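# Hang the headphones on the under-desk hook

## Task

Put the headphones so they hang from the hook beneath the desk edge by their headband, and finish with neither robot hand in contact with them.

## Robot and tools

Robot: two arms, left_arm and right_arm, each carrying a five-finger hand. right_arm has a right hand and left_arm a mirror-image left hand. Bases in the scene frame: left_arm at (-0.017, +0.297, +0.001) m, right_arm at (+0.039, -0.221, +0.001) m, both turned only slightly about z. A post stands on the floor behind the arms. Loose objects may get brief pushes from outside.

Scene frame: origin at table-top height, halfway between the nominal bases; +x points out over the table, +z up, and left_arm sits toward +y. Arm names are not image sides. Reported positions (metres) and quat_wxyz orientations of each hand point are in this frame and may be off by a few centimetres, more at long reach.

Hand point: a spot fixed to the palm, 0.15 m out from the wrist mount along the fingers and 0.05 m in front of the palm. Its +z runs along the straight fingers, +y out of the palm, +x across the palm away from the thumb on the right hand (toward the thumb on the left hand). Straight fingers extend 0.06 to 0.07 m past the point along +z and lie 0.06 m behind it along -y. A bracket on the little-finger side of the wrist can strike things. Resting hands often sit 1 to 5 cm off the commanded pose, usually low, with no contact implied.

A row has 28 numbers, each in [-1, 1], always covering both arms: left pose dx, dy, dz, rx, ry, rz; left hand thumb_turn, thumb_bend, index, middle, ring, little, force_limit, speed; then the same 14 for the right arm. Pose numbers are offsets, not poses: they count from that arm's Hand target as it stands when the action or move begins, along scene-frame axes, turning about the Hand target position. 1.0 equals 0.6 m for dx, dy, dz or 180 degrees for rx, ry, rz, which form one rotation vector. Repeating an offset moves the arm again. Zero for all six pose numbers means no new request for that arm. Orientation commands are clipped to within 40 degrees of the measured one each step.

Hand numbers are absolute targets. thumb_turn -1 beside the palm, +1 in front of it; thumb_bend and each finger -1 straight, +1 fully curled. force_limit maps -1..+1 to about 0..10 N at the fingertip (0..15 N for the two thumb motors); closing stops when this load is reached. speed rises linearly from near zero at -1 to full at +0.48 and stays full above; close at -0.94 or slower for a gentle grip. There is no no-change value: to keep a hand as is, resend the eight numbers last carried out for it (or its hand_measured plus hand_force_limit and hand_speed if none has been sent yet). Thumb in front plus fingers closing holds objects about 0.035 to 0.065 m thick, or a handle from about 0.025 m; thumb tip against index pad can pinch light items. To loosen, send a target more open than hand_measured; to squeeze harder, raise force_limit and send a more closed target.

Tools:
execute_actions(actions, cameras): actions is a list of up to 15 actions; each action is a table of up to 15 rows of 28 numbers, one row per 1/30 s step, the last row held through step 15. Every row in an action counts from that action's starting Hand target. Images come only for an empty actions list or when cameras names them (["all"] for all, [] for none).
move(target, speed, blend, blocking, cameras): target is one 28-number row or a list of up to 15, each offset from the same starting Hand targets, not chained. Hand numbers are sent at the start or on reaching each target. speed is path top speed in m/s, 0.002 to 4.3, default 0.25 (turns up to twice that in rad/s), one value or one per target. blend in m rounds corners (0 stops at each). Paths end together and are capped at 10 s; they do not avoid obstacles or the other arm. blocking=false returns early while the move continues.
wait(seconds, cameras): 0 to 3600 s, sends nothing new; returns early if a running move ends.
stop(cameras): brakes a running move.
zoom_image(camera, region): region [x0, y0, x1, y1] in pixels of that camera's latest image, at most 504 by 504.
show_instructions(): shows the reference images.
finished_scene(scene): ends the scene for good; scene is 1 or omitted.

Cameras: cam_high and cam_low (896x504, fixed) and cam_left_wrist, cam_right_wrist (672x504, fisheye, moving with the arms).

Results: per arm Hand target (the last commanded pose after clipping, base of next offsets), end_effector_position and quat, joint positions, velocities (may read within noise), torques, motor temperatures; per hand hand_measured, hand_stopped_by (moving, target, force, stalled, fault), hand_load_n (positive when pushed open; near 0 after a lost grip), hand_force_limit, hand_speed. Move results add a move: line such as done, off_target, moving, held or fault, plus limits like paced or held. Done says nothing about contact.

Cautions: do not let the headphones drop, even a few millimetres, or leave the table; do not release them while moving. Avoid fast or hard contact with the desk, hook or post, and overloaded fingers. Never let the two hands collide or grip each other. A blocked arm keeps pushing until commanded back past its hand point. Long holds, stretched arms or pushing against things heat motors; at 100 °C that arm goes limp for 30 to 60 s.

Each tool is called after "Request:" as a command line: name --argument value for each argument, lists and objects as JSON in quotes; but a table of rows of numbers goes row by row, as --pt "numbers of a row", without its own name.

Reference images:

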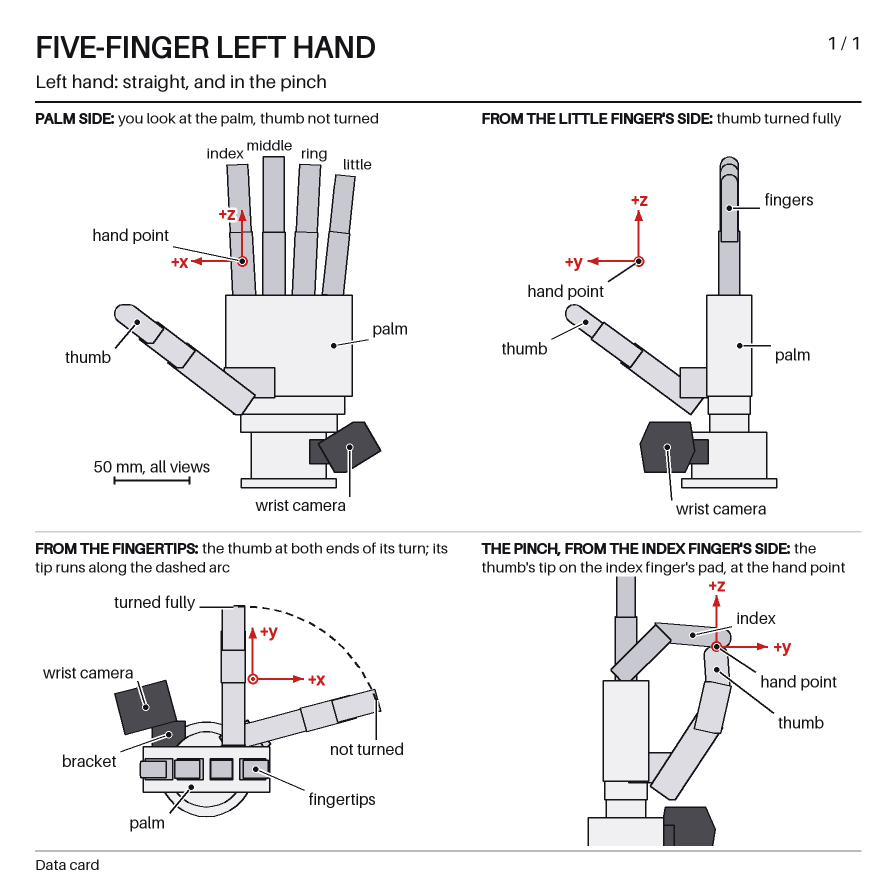

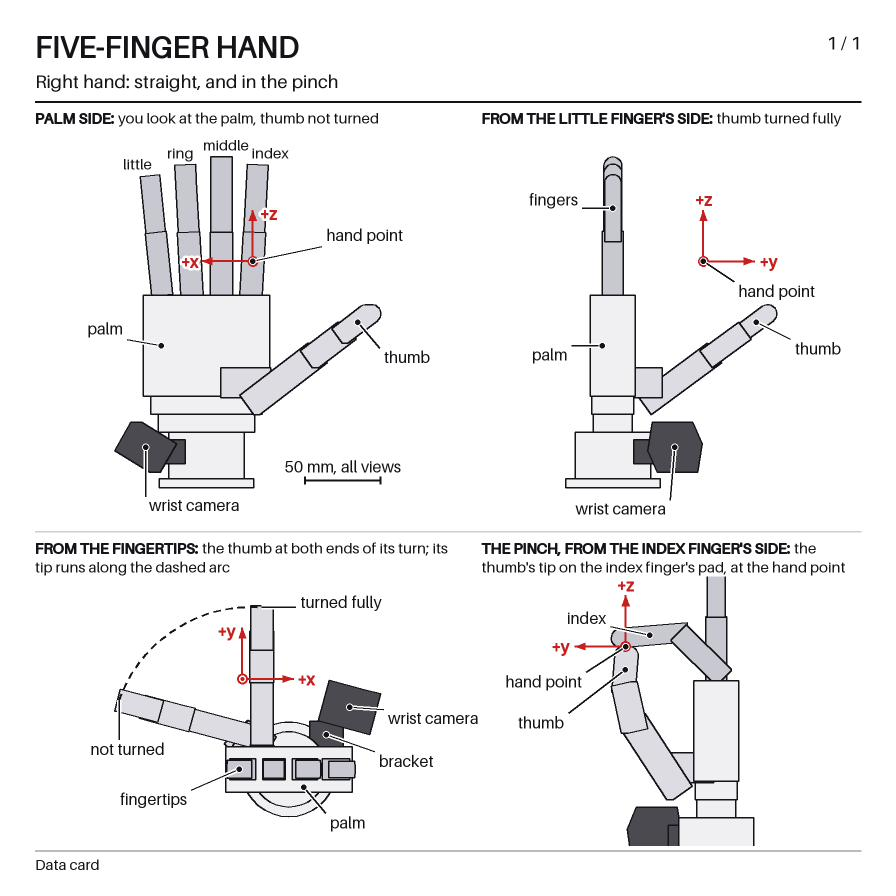

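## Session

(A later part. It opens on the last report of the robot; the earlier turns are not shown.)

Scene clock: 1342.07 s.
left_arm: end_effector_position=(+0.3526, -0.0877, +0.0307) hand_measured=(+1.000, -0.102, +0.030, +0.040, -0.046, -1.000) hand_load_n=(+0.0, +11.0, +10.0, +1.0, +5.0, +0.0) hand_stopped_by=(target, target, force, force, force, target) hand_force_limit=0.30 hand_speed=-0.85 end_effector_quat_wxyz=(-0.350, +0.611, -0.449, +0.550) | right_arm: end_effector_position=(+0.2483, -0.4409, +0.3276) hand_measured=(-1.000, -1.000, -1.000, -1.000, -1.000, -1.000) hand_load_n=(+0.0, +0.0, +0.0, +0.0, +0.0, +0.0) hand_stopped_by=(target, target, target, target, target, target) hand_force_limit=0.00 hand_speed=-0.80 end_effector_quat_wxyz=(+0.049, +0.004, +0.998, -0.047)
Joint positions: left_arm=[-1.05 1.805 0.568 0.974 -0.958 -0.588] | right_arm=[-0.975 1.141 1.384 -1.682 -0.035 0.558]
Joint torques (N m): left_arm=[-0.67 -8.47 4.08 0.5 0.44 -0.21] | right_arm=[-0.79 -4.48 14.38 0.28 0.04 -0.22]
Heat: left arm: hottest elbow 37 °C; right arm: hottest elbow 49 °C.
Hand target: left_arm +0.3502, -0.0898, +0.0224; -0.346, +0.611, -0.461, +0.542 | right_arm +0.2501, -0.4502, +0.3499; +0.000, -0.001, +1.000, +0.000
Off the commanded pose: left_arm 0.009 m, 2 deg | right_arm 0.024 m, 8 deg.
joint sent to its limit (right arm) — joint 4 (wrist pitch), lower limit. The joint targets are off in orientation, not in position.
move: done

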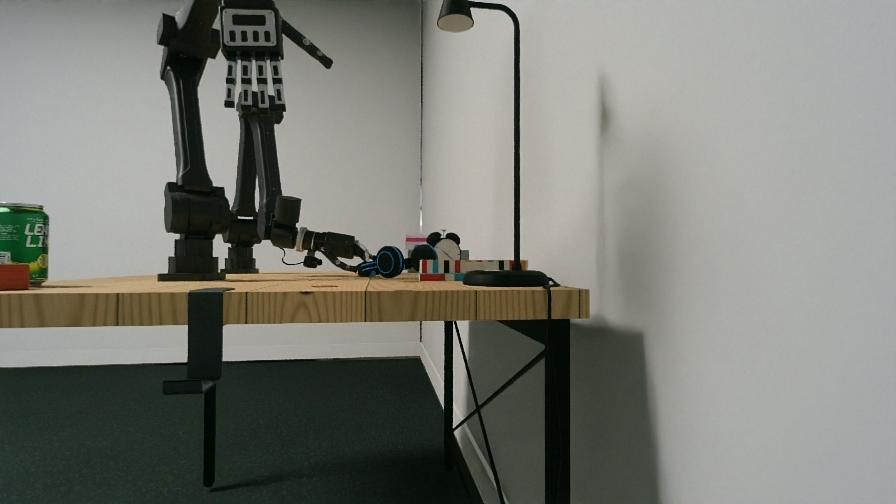

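Request:
move --target '[0,0,0,0,0,0,1,-0.1,-0.01,0.0,-0.08,-1,0.3,-0.95,0,0,0,0,0,0,-1,-1,-1,-1,-1,-1,0,-0.8]' --cameras '["cam_low","cam_high"]'

Request:
zoom_image --camera "cam_low" --region '[300, 200, 450, 300]'

Scene clock: 1354.20 s.
left_arm: end_effector_position=(+0.3523, -0.0881, +0.0306) hand_measured=(+1.000, -0.100, -0.010, +0.000, -0.080, -1.000) hand_load_n=(+0.0, +1.0, +2.0, +0.0, +0.0, +0.0) hand_stopped_by=(target, target, target, target, target, target) hand_force_limit=0.30 hand_speed=-0.95 end_effector_quat_wxyz=(-0.349, +0.611, -0.450, +0.550) | right_arm: end_effector_position=(+0.2483, -0.4409, +0.3276) hand_measured=(-1.000, -1.000, -1.000, -1.000, -1.000, -1.000) hand_load_n=(+0.0, +0.0, +0.0, +0.0, +0.0, +0.0) hand_stopped_by=(target, target, target, target, target, target) hand_force_limit=0.00 hand_speed=-0.80 end_effector_quat_wxyz=(+0.049, +0.004, +0.998, -0.047)
Joint positions: left_arm=[-1.05 1.804 0.568 0.971 -0.955 -0.589] | right_arm=[-0.975 1.141 1.384 -1.682 -0.035 0.558]
Joint torques (N m): left_arm=[-0.62 -8.29 4.1 0.59 0.33 -0.2] | right_arm=[-0.91 -4.48 14.41 0.14 0.09 -0.14]
Heat: left arm: hottest elbow 37 °C; right arm: hottest elbow 50 °C.
Hand target: left_arm +0.3503, -0.0897, +0.0226; -0.346, +0.611, -0.461, +0.543 | right_arm +0.2501, -0.4502, +0.3499; +0.000, -0.001, +1.000, +0.000
Off the commanded pose: left_arm 0.009 m, 2 deg | right_arm 0.024 m, 8 deg.
joint sent to its limit (right arm) — joint 4 (wrist pitch), lower limit. The joint targets are off in orientation, not in position.
move: done
Images, in order (width x height): cam_high 896x504, cam_low 896x504.

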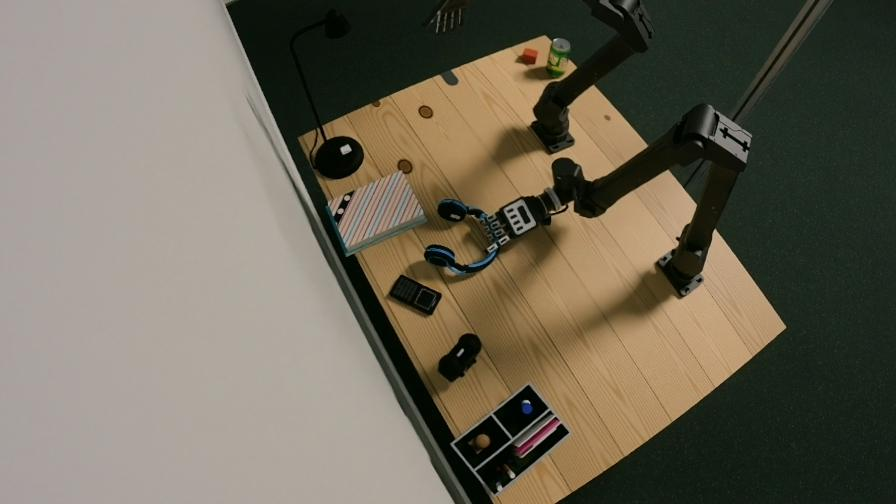

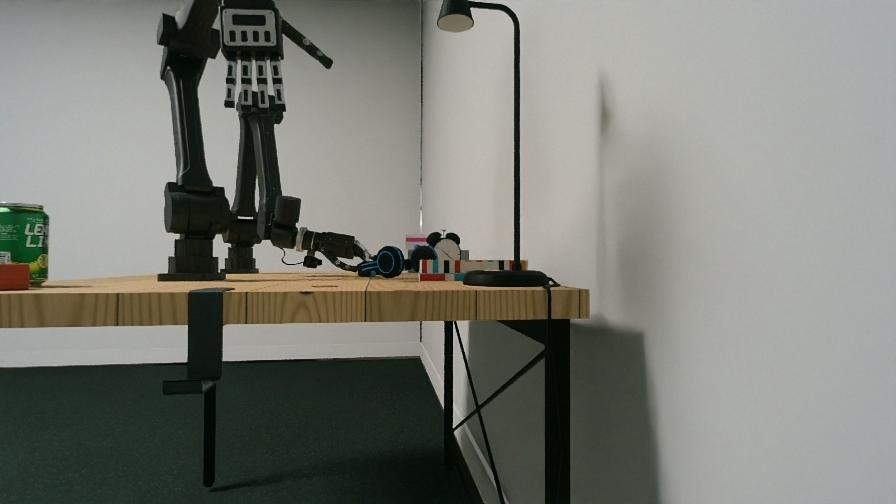

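Scaled by 3.360 from the camera's image (finer frame: 1280x720).

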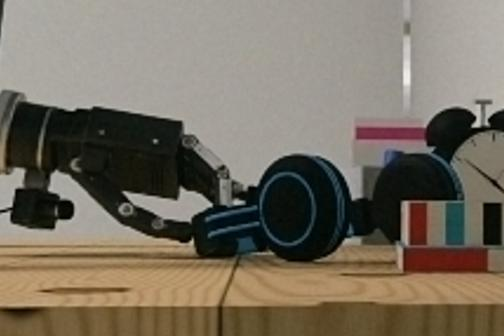

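Request:
move --target '[0,0,0,0,0,0,1,-0.1,-0.3,-0.3,-0.4,-1,0.3,-0.93,0,0,0,0,0,0,-1,-1,-1,-1,-1,-1,0,-0.8]' --cameras '[]'

Request:
move --target '[0,0,0,0,0,0,1,-0.1,-1,-1,-1,-1,0.3,-0.8,0,0,0,0,0,0,-1,-1,-1,-1,-1,-1,0,-0.8]' --cameras '["cam_low","cam_high","cam_left_wrist"]'

Request:
zoom_image --camera "cam_low" --region '[300, 200, 450, 300]'

Scene clock: 1373.40 s.
left_arm: end_effector_position=(+0.3505, -0.0888, +0.0262) hand_measured=(+1.000, -0.100, -0.300, -0.300, -0.400, -1.000) hand_load_n=(+0.0, +0.0, -0.5, +0.0, +0.0, +0.0) hand_stopped_by=(target, target, target, target, target, target) hand_force_limit=0.30 hand_speed=-0.93 end_effector_quat_wxyz=(-0.347, +0.609, -0.459, +0.545) | right_arm: end_effector_position=(+0.2483, -0.4409, +0.3276) hand_measured=(-1.000, -1.000, -1.000, -1.000, -1.000, -1.000) hand_load_n=(+0.0, +0.0, +0.0, +0.0, +0.0, +0.0) hand_stopped_by=(target, target, target, target, target, target) hand_force_limit=0.00 hand_speed=-0.80 end_effector_quat_wxyz=(+0.049, +0.004, +0.998, -0.047)
Joint positions: left_arm=[-1.05 1.804 0.568 0.952 -0.943 -0.589] | right_arm=[-0.975 1.141 1.384 -1.682 -0.035 0.558]
Joint torques (N m): left_arm=[-0.67 -8.35 4.15 1.21 -0.14 -0.2] | right_arm=[-0.67 -3.84 14.24 0.06 0 -0.26]
Heat: left arm: hottest elbow 37 °C; right arm: hottest elbow 50 °C.
Hand target: left_arm +0.3503, -0.0897, +0.0225; -0.346, +0.611, -0.461, +0.542 | right_arm +0.2501, -0.4502, +0.3499; +0.000, -0.001, +1.000, +0.000
Off the commanded pose: left_arm 0.004 m, 0 deg | right_arm 0.024 m, 8 deg.
joint sent to its limit (right arm) — joint 4 (wrist pitch), lower limit. The joint targets are off in orientation, not in position.
move: done

Scene clock: 1374.93 s.
left_arm: end_effector_position=(+0.3505, -0.0888, +0.0262) hand_measured=(+1.000, -0.100, -1.000, -1.000, -1.000, -1.000) hand_load_n=(+0.0, +0.0, +0.0, -0.5, -0.5, +0.0) hand_stopped_by=(target, target, target, target, target, target) hand_force_limit=0.30 hand_speed=-0.80 end_effector_quat_wxyz=(-0.347, +0.609, -0.459, +0.545) | right_arm: end_effector_position=(+0.2483, -0.4409, +0.3276) hand_measured=(-1.000, -1.000, -1.000, -1.000, -1.000, -1.000) hand_load_n=(+0.0, +0.0, +0.0, +0.0, +0.0, +0.0) hand_stopped_by=(target, target, target, target, target, target) hand_force_limit=0.00 hand_speed=-0.80 end_effector_quat_wxyz=(+0.049, +0.004, +0.998, -0.047)
Joint positions: left_arm=[-1.05 1.804 0.568 0.952 -0.943 -0.589] | right_arm=[-0.975 1.141 1.384 -1.682 -0.035 0.558]
Joint torques (N m): left_arm=[-0.62 -8.35 4.12 1.21 -0.14 -0.2] | right_arm=[-1.26 -3.49 14.24 0.35 0.03 -0.24]
Heat: left arm: hottest elbow 37 °C; right arm: hottest elbow 50 °C.
Hand target: left_arm +0.3503, -0.0897, +0.0225; -0.346, +0.611, -0.461, +0.542 | right_arm +0.2501, -0.4502, +0.3499; +0.000, -0.001, +1.000, +0.000
Off the commanded pose: left_arm 0.004 m, 0 deg | right_arm 0.024 m, 8 deg.
joint sent to its limit (right arm) — joint 4 (wrist pitch), lower limit. The joint targets are off in orientation, not in position.
move: done
cam_left_wrist: T_world_to_cam=[[0.1282, 0.08802, 0.98784, -0.06765], [-0.59504, -0.79002, 0.14762, 0.12633], [0.7934, -0.60673, -0.0489, -0.21842]] pos_world=[0.25714, -0.02677, 0.03749]
Images, in order (width x height): cam_high 896x504, cam_low 896x504, cam_left_wrist 672x504.

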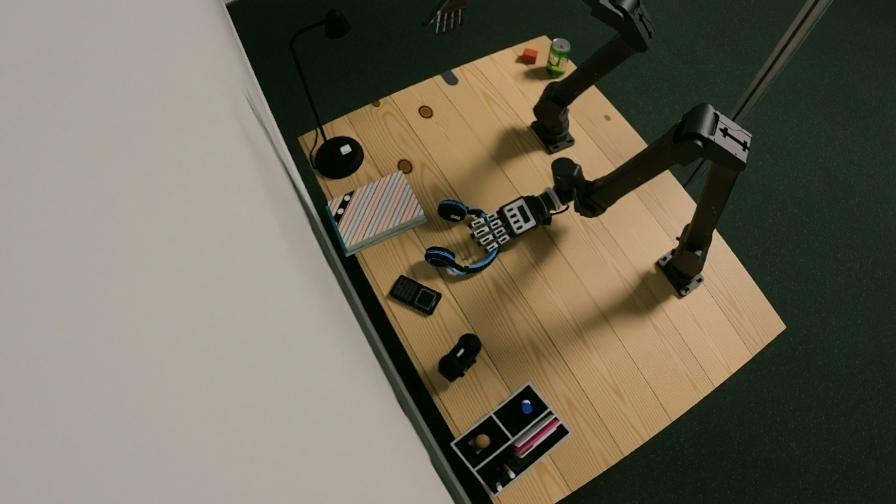

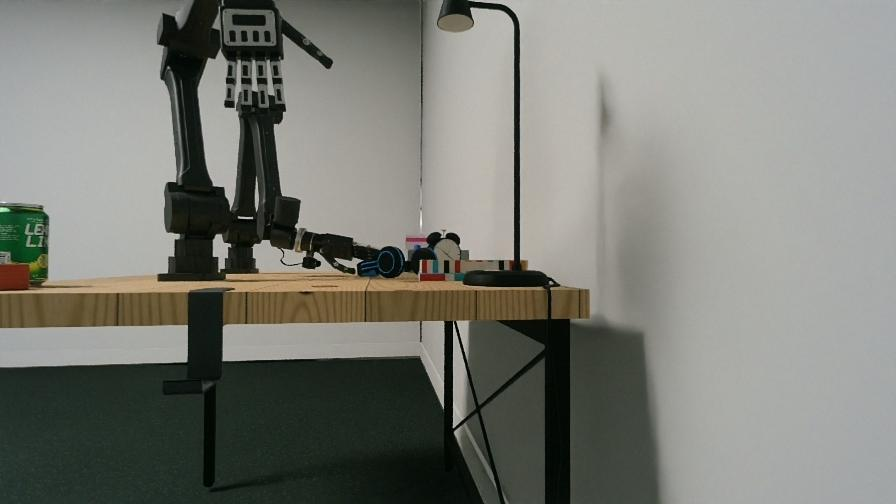

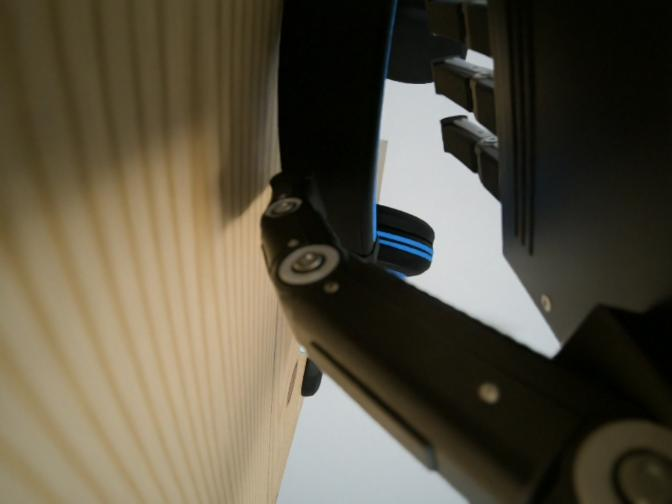

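Scaled by 3.360 from the camera's image (finer frame: 1280x720).

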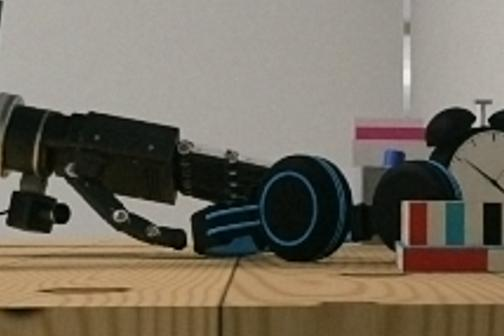

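Request:
move --pt "-0.083 0 0.035 0 0 0 1 -0.1 -1 -1 -1 -1 0.3 -0.8 0 0 0 0 0 0 -1 -1 -1 -1 -1 -1 0 -0.8" --pt "-0.22 0.62 0.467 0 0 0 1 -0.1 -1 -1 -1 -1 0.3 -0.8 0 0 0 0 0 0 -1 -1 -1 -1 -1 -1 0 -0.8" --speed '[0.05,0.2]' --blend '[0.01,0]' --cameras '["all"]'

Request:
zoom_image --camera "cam_high" --region '[400, 160, 560, 310]'

Request:
zoom_image --camera "cam_low" --region '[300, 200, 450, 300]'

Scene clock: 1397.00 s.
left_arm: end_effector_position=(+0.2193, +0.2793, +0.2839) hand_measured=(+1.000, -0.100, -1.000, -1.000, -1.000, -1.000) hand_load_n=(+0.0, +0.0, +0.0, +0.0, +0.0, +0.0) hand_stopped_by=(target, target, target, target, target, target) hand_force_limit=0.30 hand_speed=-0.80 end_effector_quat_wxyz=(-0.331, +0.619, -0.460, +0.544) | right_arm: end_effector_position=(+0.2483, -0.4409, +0.3276) hand_measured=(-1.000, -1.000, -1.000, -1.000, -1.000, -1.000) hand_load_n=(+0.0, +0.0, +0.0, +0.0, +0.0, +0.0) hand_stopped_by=(target, target, target, target, target, target) hand_force_limit=0.00 hand_speed=-0.80 end_effector_quat_wxyz=(+0.049, +0.004, +0.998, -0.047)
Joint positions: left_arm=[0.7 0.107 0.494 -0.657 0.783 -0.193] | right_arm=[-0.975 1.141 1.384 -1.682 -0.035 0.558]
Joint torques (N m): left_arm=[0.62 4.78 12.86 1.42 0.26 0.03] | right_arm=[-2.2 -4.07 14.57 0.21 0.05 -0.21]
Heat: left arm: hottest elbow 37 °C; right arm: hottest elbow 50 °C.
Hand target: left_arm +0.2183, +0.2823, +0.3027; -0.346, +0.611, -0.461, +0.542 | right_arm +0.2501, -0.4502, +0.3499; +0.000, -0.001, +1.000, +0.000
Off the commanded pose: left_arm 0.019 m, 2 deg | right_arm 0.024 m, 8 deg.
joint sent to its limit (right arm) — joint 4 (wrist pitch), lower limit. The joint targets are off in orientation, not in position.
move: off_target (left_arm)
cam_left_wrist: T_world_to_cam=[[0.15618, 0.11179, 0.98138, -0.34878], [-0.59725, -0.78067, 0.18398, 0.28858], [0.7867, -0.61487, -0.05516, 0.12718]] pos_world=[0.12677, 0.34247, 0.2962]
cam_right_wrist: T_world_to_cam=[[-0.21555, 0.97189, -0.09473, 0.51158], [0.79989, 0.23138, 0.55375, -0.27754], [0.5601, 0.04359, -0.82728, 0.26877]] pos_world=[0.18174, -0.44469, 0.4245]

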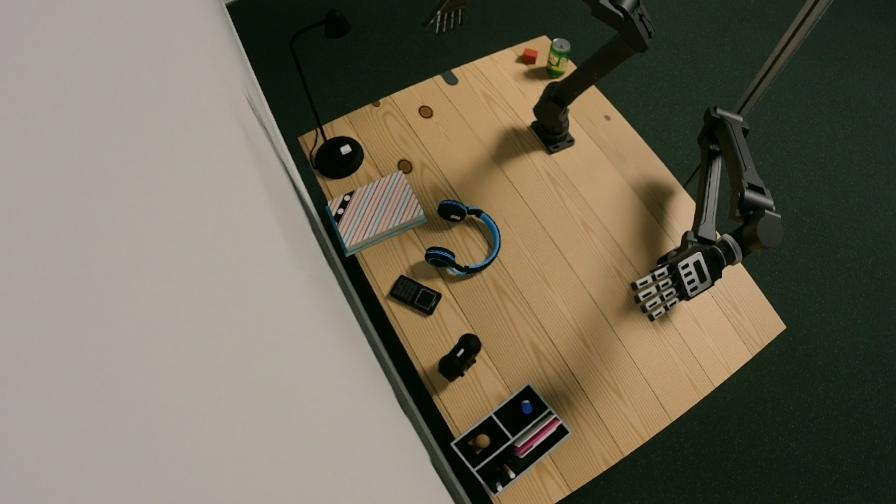

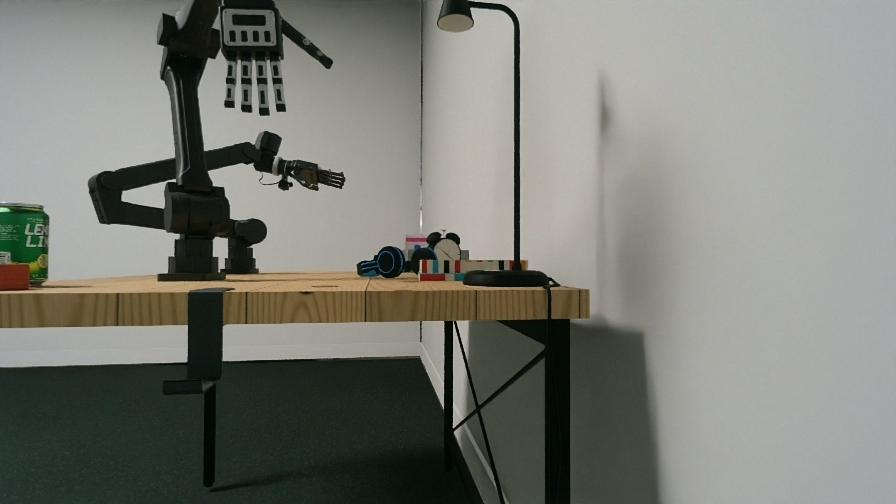

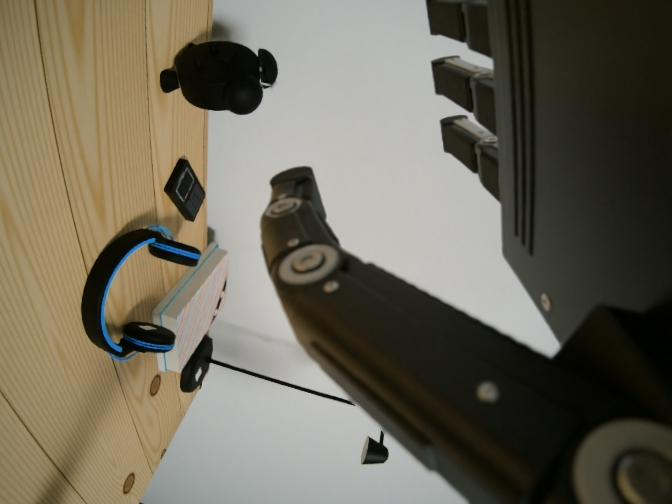

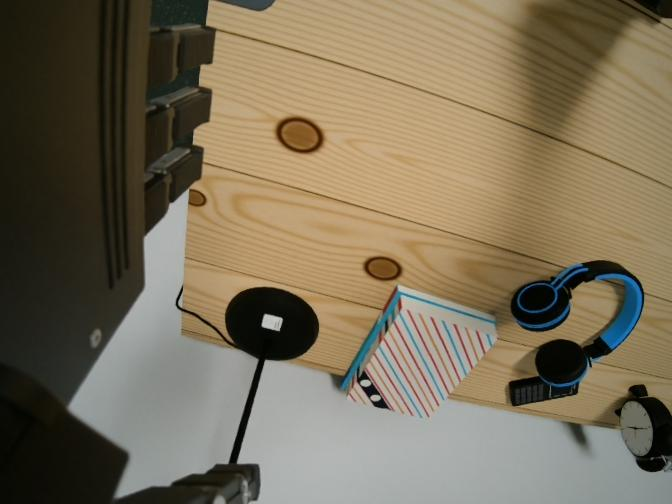

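Scaled by 3.150 from the camera's image (finer frame: 1280x720).

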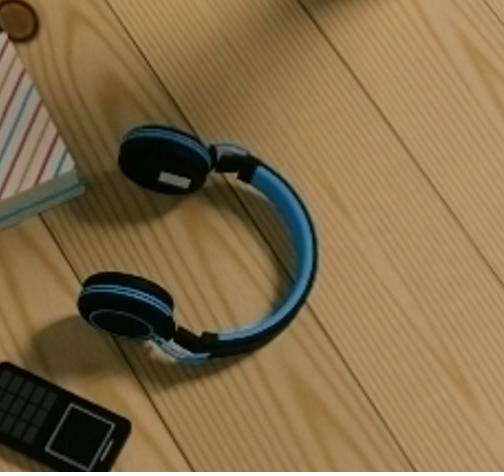

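Scaled by 3.360 from the camera's image (finer frame: 1280x720).

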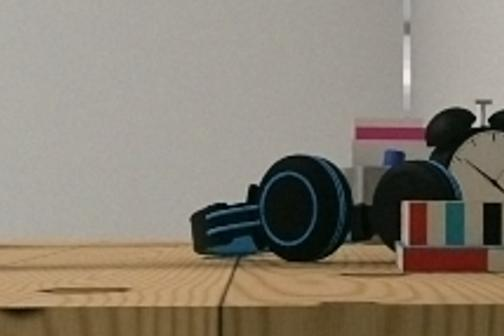

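Request:
move --pt "0 0 0 0 0 0 1 -0.1 -1 -1 -1 -1 0.3 -0.8 0.217 0.333 -0.033 -0.169 -0.131 0.18 1 -0.1 -1 -1 -1 -1 0 -0.2" --pt "0 0 0 0 0 0 1 -0.1 -1 -1 -1 -1 0.3 -0.8 0.1415 0.717 -0.3 -0.3376 -0.2617 0.3601 1 -0.1 -1 -1 -1 -1 0 -0.2" --speed 0.2 --blend '[0.06, 0]' --cameras '["all"]'

Scene clock: 1538.40 s.
left_arm: end_effector_position=(+0.2192, +0.2793, +0.2839) hand_measured=(+1.000, -0.100, -1.000, -1.000, -1.000, -1.000) hand_load_n=(+0.0, +0.0, +0.0, +0.0, +0.0, +0.0) hand_stopped_by=(target, target, target, target, target, target) hand_force_limit=0.30 hand_speed=-0.80 end_effector_quat_wxyz=(-0.331, +0.619, -0.460, +0.544) | right_arm: end_effector_position=(+0.3369, -0.0222, +0.1722) hand_measured=(+1.000, -0.100, -1.000, -1.000, -1.000, -1.000) hand_load_n=(+0.0, +0.0, +0.0, +0.0, +0.0, +0.0) hand_stopped_by=(target, target, target, target, target, target) hand_force_limit=0.00 hand_speed=-0.20 end_effector_quat_wxyz=(+0.359, -0.490, +0.645, -0.464)
Joint positions: left_arm=[0.701 0.107 0.494 -0.657 0.784 -0.193] | right_arm=[1.069 0.899 0.568 -0.531 1.147 0.824]
Joint torques (N m): left_arm=[0.67 4.78 12.88 1.42 0.26 0] | right_arm=[0.62 -0.91 8.73 1.84 0.73 -0.2]
Heat: left arm: hottest elbow 44 °C; right arm: hottest elbow 50 °C.
Hand target: left_arm +0.2183, +0.2822, +0.3027; -0.346, +0.611, -0.461, +0.543 | right_arm +0.3351, -0.0200, +0.1699; +0.360, -0.496, +0.639, -0.465
Off the commanded pose: left_arm 0.019 m, 2 deg | right_arm 0.004 m, 1 deg.
move: done
cam_left_wrist: T_world_to_cam=[[0.15602, 0.11112, 0.98148, -0.34855], [-0.59771, -0.78046, 0.18337, 0.28874], [0.78638, -0.61526, -0.05535, 0.12741]] pos_world=[0.12677, 0.34247, 0.2962]
cam_right_wrist: T_world_to_cam=[[-0.36712, -0.1275, -0.92139, 0.27809], [-0.2846, 0.95845, -0.01923, 0.12103], [0.88557, 0.25517, -0.38815, -0.10813]] pos_world=[0.23229, -0.05296, 0.21659]

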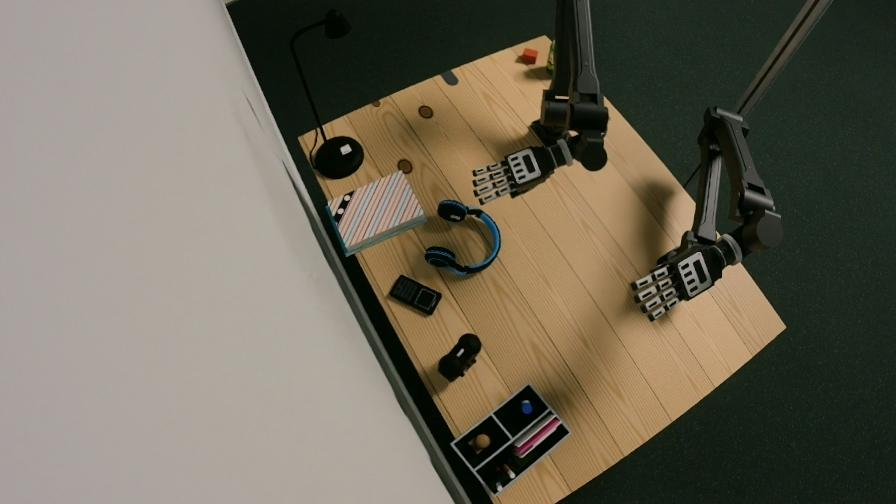

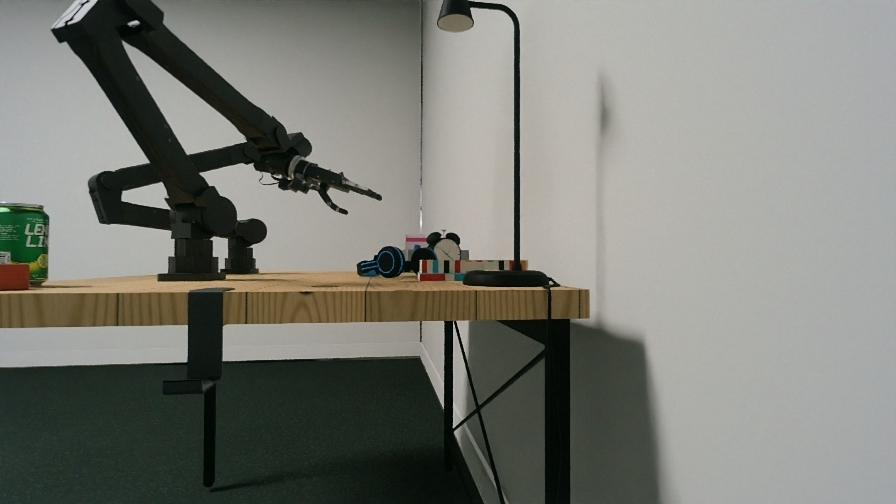

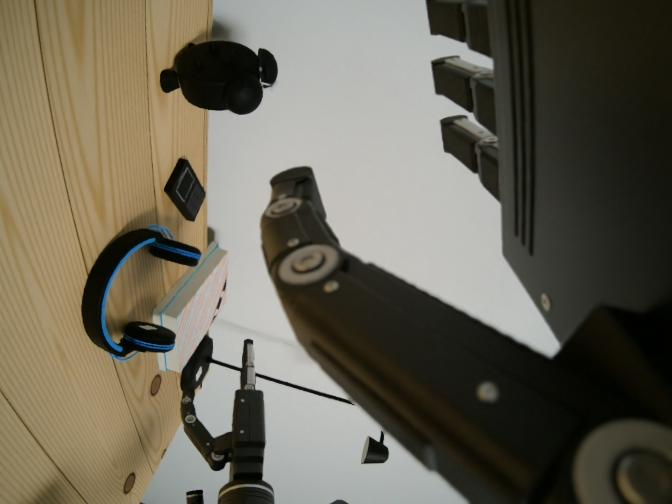

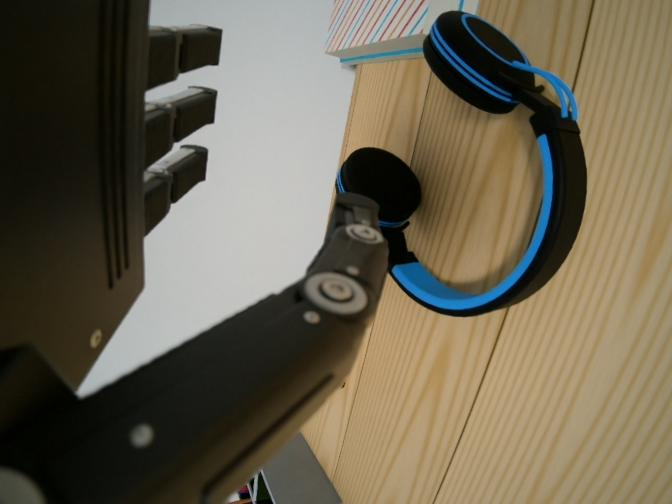

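Request:
zoom_image --camera "cam_right_wrist" --region '[330, 0, 620, 340]'

Scaled by 1.482 from the camera's image (finer frame: 960x720).

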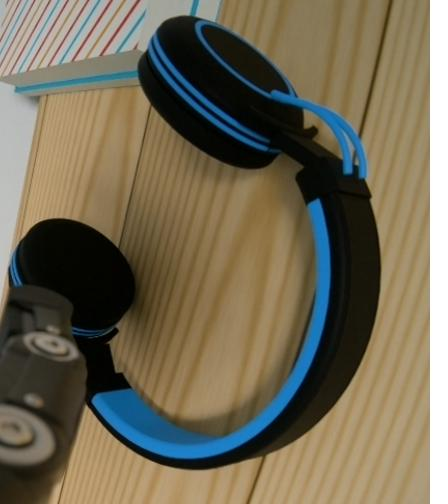

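Request:
move --target '[0,0,0,0,0,0,1,-0.1,-1,-1,-1,-1,0.3,-0.8,0.0298,0.0623,-0.1667,0,0,-0.0367,1,-0.1,-1,-1,-1,-1,0,-0.2]' --speed 0.1 --cameras '["cam_right_wrist","cam_low","cam_high"]'

Request:
zoom_image --camera "cam_right_wrist" --region '[250, 0, 600, 340]'

Request:
zoom_image --camera "cam_low" --region '[280, 200, 430, 300]'

Request:
zoom_image --camera "cam_high" --region '[400, 160, 560, 310]'

Scene clock: 1637.13 s.
left_arm: end_effector_position=(+0.2192, +0.2793, +0.2839) hand_measured=(+1.000, -0.100, -1.000, -1.000, -1.000, -1.000) hand_load_n=(+0.0, +0.0, +0.0, +0.0, +0.0, +0.0) hand_stopped_by=(target, target, target, target, target, target) hand_force_limit=0.30 hand_speed=-0.80 end_effector_quat_wxyz=(-0.331, +0.619, -0.460, +0.544) | right_arm: end_effector_position=(+0.3486, -0.0007, +0.0594) hand_measured=(+1.000, -0.100, -1.000, -1.000, -1.000, -1.000) hand_load_n=(+0.0, +0.0, -0.5, +0.0, -0.5, +0.0) hand_stopped_by=(target, target, target, target, target, target) hand_force_limit=0.00 hand_speed=-0.20 end_effector_quat_wxyz=(+0.315, -0.467, +0.663, -0.494)
Joint positions: left_arm=[0.701 0.107 0.494 -0.657 0.784 -0.193] | right_arm=[1.101 1.328 0.553 -0.43 1.227 1.139]
Joint torques (N m): left_arm=[0.62 4.78 12.86 1.43 0.27 -0.01] | right_arm=[0.79 -5.6 9.73 0.5 0.96 0.15]
Motor temperatures (°C): left_arm=[26 27 45 27 26 24] | right_arm=[26 30 42 26 26 26]
Heat: left arm: hottest elbow 45 °C; right arm: hottest elbow 42 °C.
Hand target: left_arm +0.2183, +0.2822, +0.3027; -0.346, +0.611, -0.461, +0.543 | right_arm +0.3529, +0.0174, +0.0698; +0.333, -0.459, +0.666, -0.485
Off the commanded pose: left_arm 0.019 m, 2 deg | right_arm 0.021 m, 2 deg.
move: off_target (right_arm)
cam_right_wrist: T_world_to_cam=[[-0.39855, -0.12881, -0.90805, 0.19136], [-0.1787, 0.98202, -0.06087, 0.06711], [0.89957, 0.13801, -0.41441, -0.17124]] pos_world=[0.2423, -0.01762, 0.10689]
Images, in order (width x height): cam_high 896x504, cam_low 896x504, cam_right_wrist 672x504.

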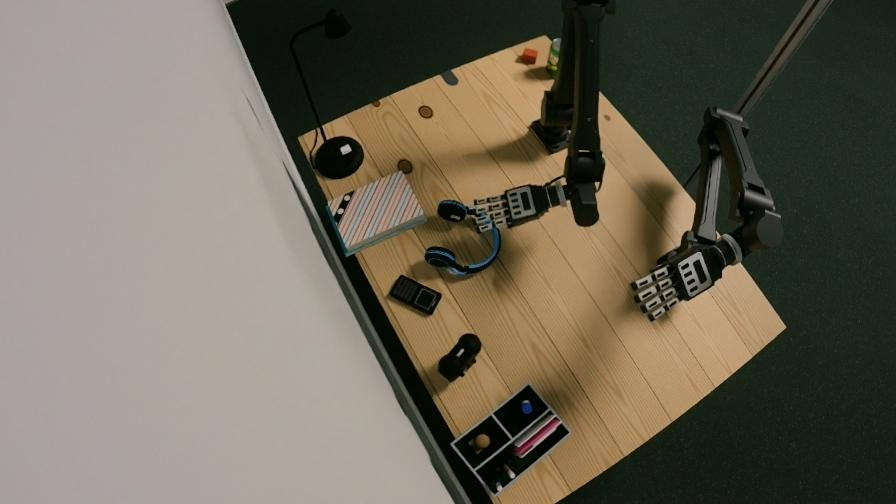

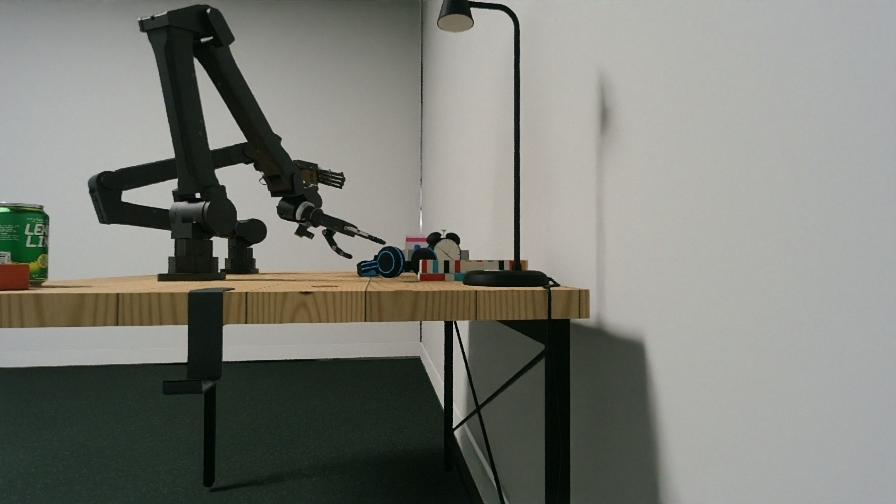

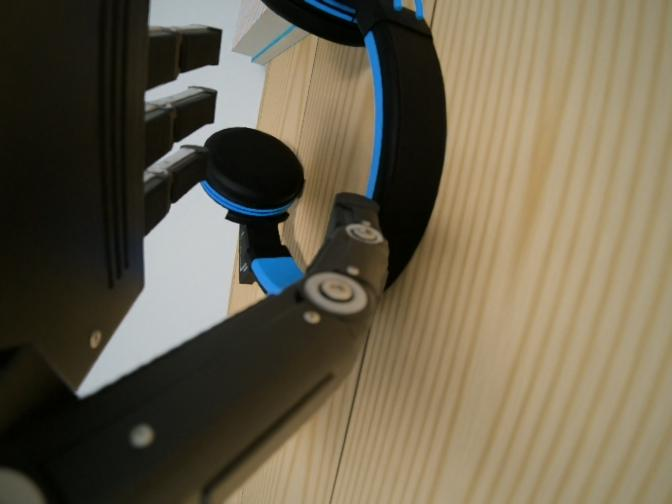

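Scaled by 1.440 from the camera's image (finer frame: 960x720).

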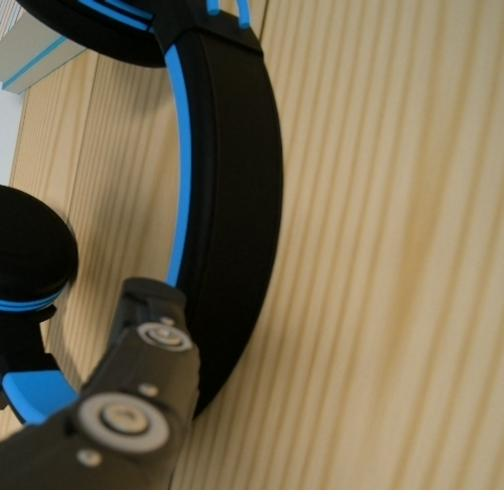

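Scaled by 3.360 from the camera's image (finer frame: 1280x720).

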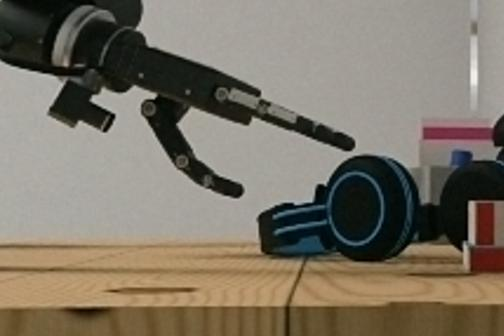

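Scaled by 3.150 from the camera's image (finer frame: 1280x720).

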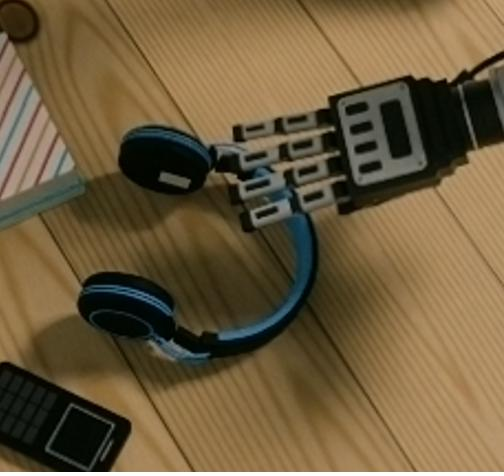

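Request:
move --target '[0,0,0,0,0,0,1,-0.1,-1,-1,-1,-1,0.3,-0.8,0.0185,0.016,-0.056,0,0,0,1,-0.1,-1,-1,-1,-1,0,-0.2]' --speed 0.06 --cameras '["cam_right_wrist","cam_low","cam_high"]'

Request:
zoom_image --camera "cam_right_wrist" --region '[250, 0, 600, 340]'

Request:
zoom_image --camera "cam_low" --region '[280, 200, 430, 300]'

Request:
zoom_image --camera "cam_high" --region '[400, 160, 560, 310]'

Scene clock: 1677.27 s.
left_arm: end_effector_position=(+0.2192, +0.2793, +0.2839) hand_measured=(+1.000, -0.100, -1.000, -1.000, -1.000, -1.000) hand_load_n=(+0.0, +0.0, +0.0, +0.0, +0.0, +0.0) hand_stopped_by=(target, target, target, target, target, target) hand_force_limit=0.30 hand_speed=-0.80 end_effector_quat_wxyz=(-0.331, +0.619, -0.460, +0.544) | right_arm: end_effector_position=(+0.3572, +0.0148, +0.0296) hand_measured=(+1.000, -0.100, -1.000, -1.000, -1.000, -1.000) hand_load_n=(+0.0, +0.0, +0.0, +0.0, +0.0, +0.0) hand_stopped_by=(target, target, target, target, target, target) hand_force_limit=0.00 hand_speed=-0.20 end_effector_quat_wxyz=(+0.324, -0.461, +0.666, -0.489)
Joint positions: left_arm=[0.701 0.107 0.494 -0.657 0.784 -0.193] | right_arm=[1.101 1.453 0.553 -0.277 1.226 1.134]
Joint torques (N m): left_arm=[0.62 4.84 12.86 1.42 0.26 0] | right_arm=[-0.79 -5.54 8.42 1.4 0.77 -0.2]
Heat: left arm: hottest elbow 45 °C; right arm: hottest elbow 43 °C.
Hand target: left_arm +0.2183, +0.2822, +0.3027; -0.346, +0.611, -0.461, +0.543 | right_arm +0.3640, +0.0270, +0.0362; +0.333, -0.459, +0.666, -0.485
Off the commanded pose: left_arm 0.019 m, 2 deg | right_arm 0.016 m, 1 deg.
move: off_target (right_arm)
cam_right_wrist: T_world_to_cam=[[-0.38811, -0.11038, -0.91498, 0.16593], [-0.18018, 0.98273, -0.04212, 0.05159], [0.90383, 0.14851, -0.40129, -0.19549]] pos_world=[0.25039, -0.00336, 0.07554]
Images, in order (width x height): cam_high 896x504, cam_low 896x504, cam_right_wrist 672x504.

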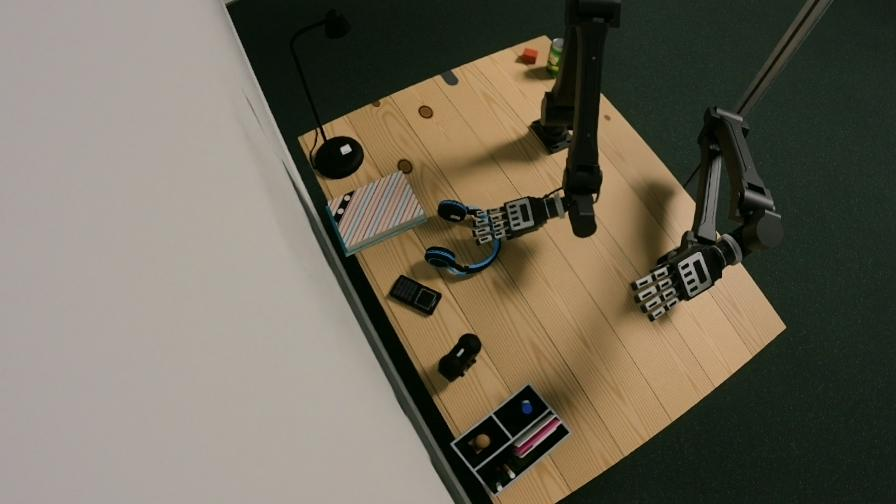

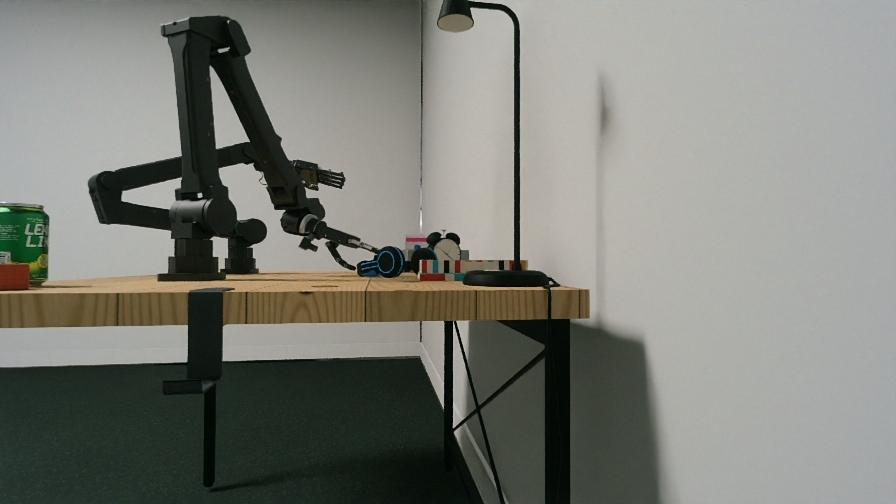

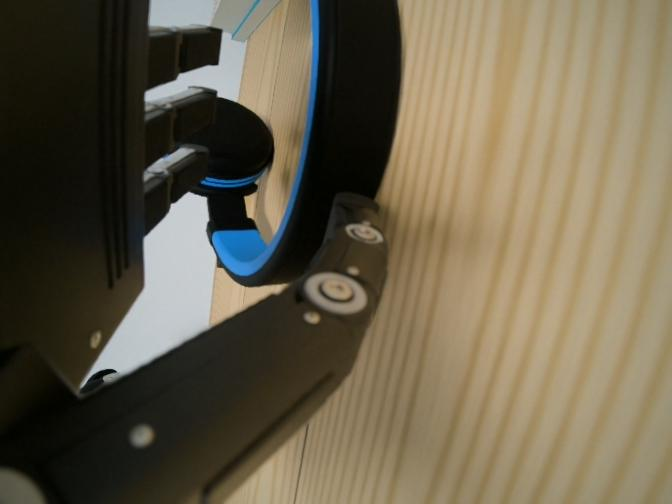

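Scaled by 1.440 from the camera's image (finer frame: 960x720).

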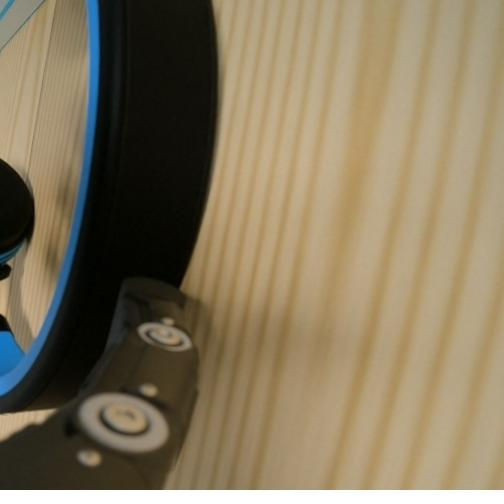

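Scaled by 3.360 from the camera's image (finer frame: 1280x720).

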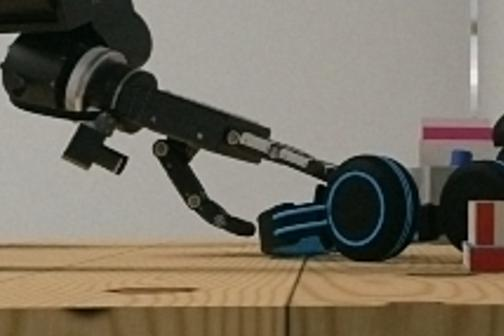

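Scaled by 3.150 from the camera's image (finer frame: 1280x720).

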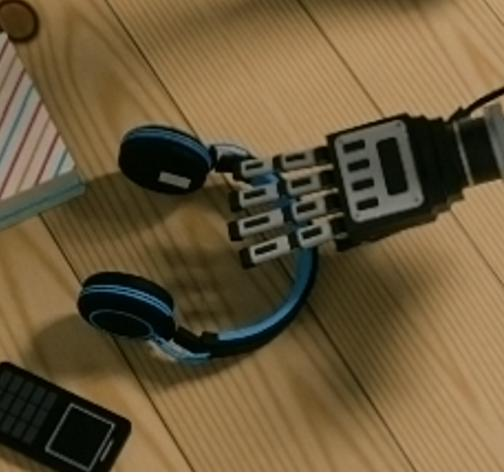

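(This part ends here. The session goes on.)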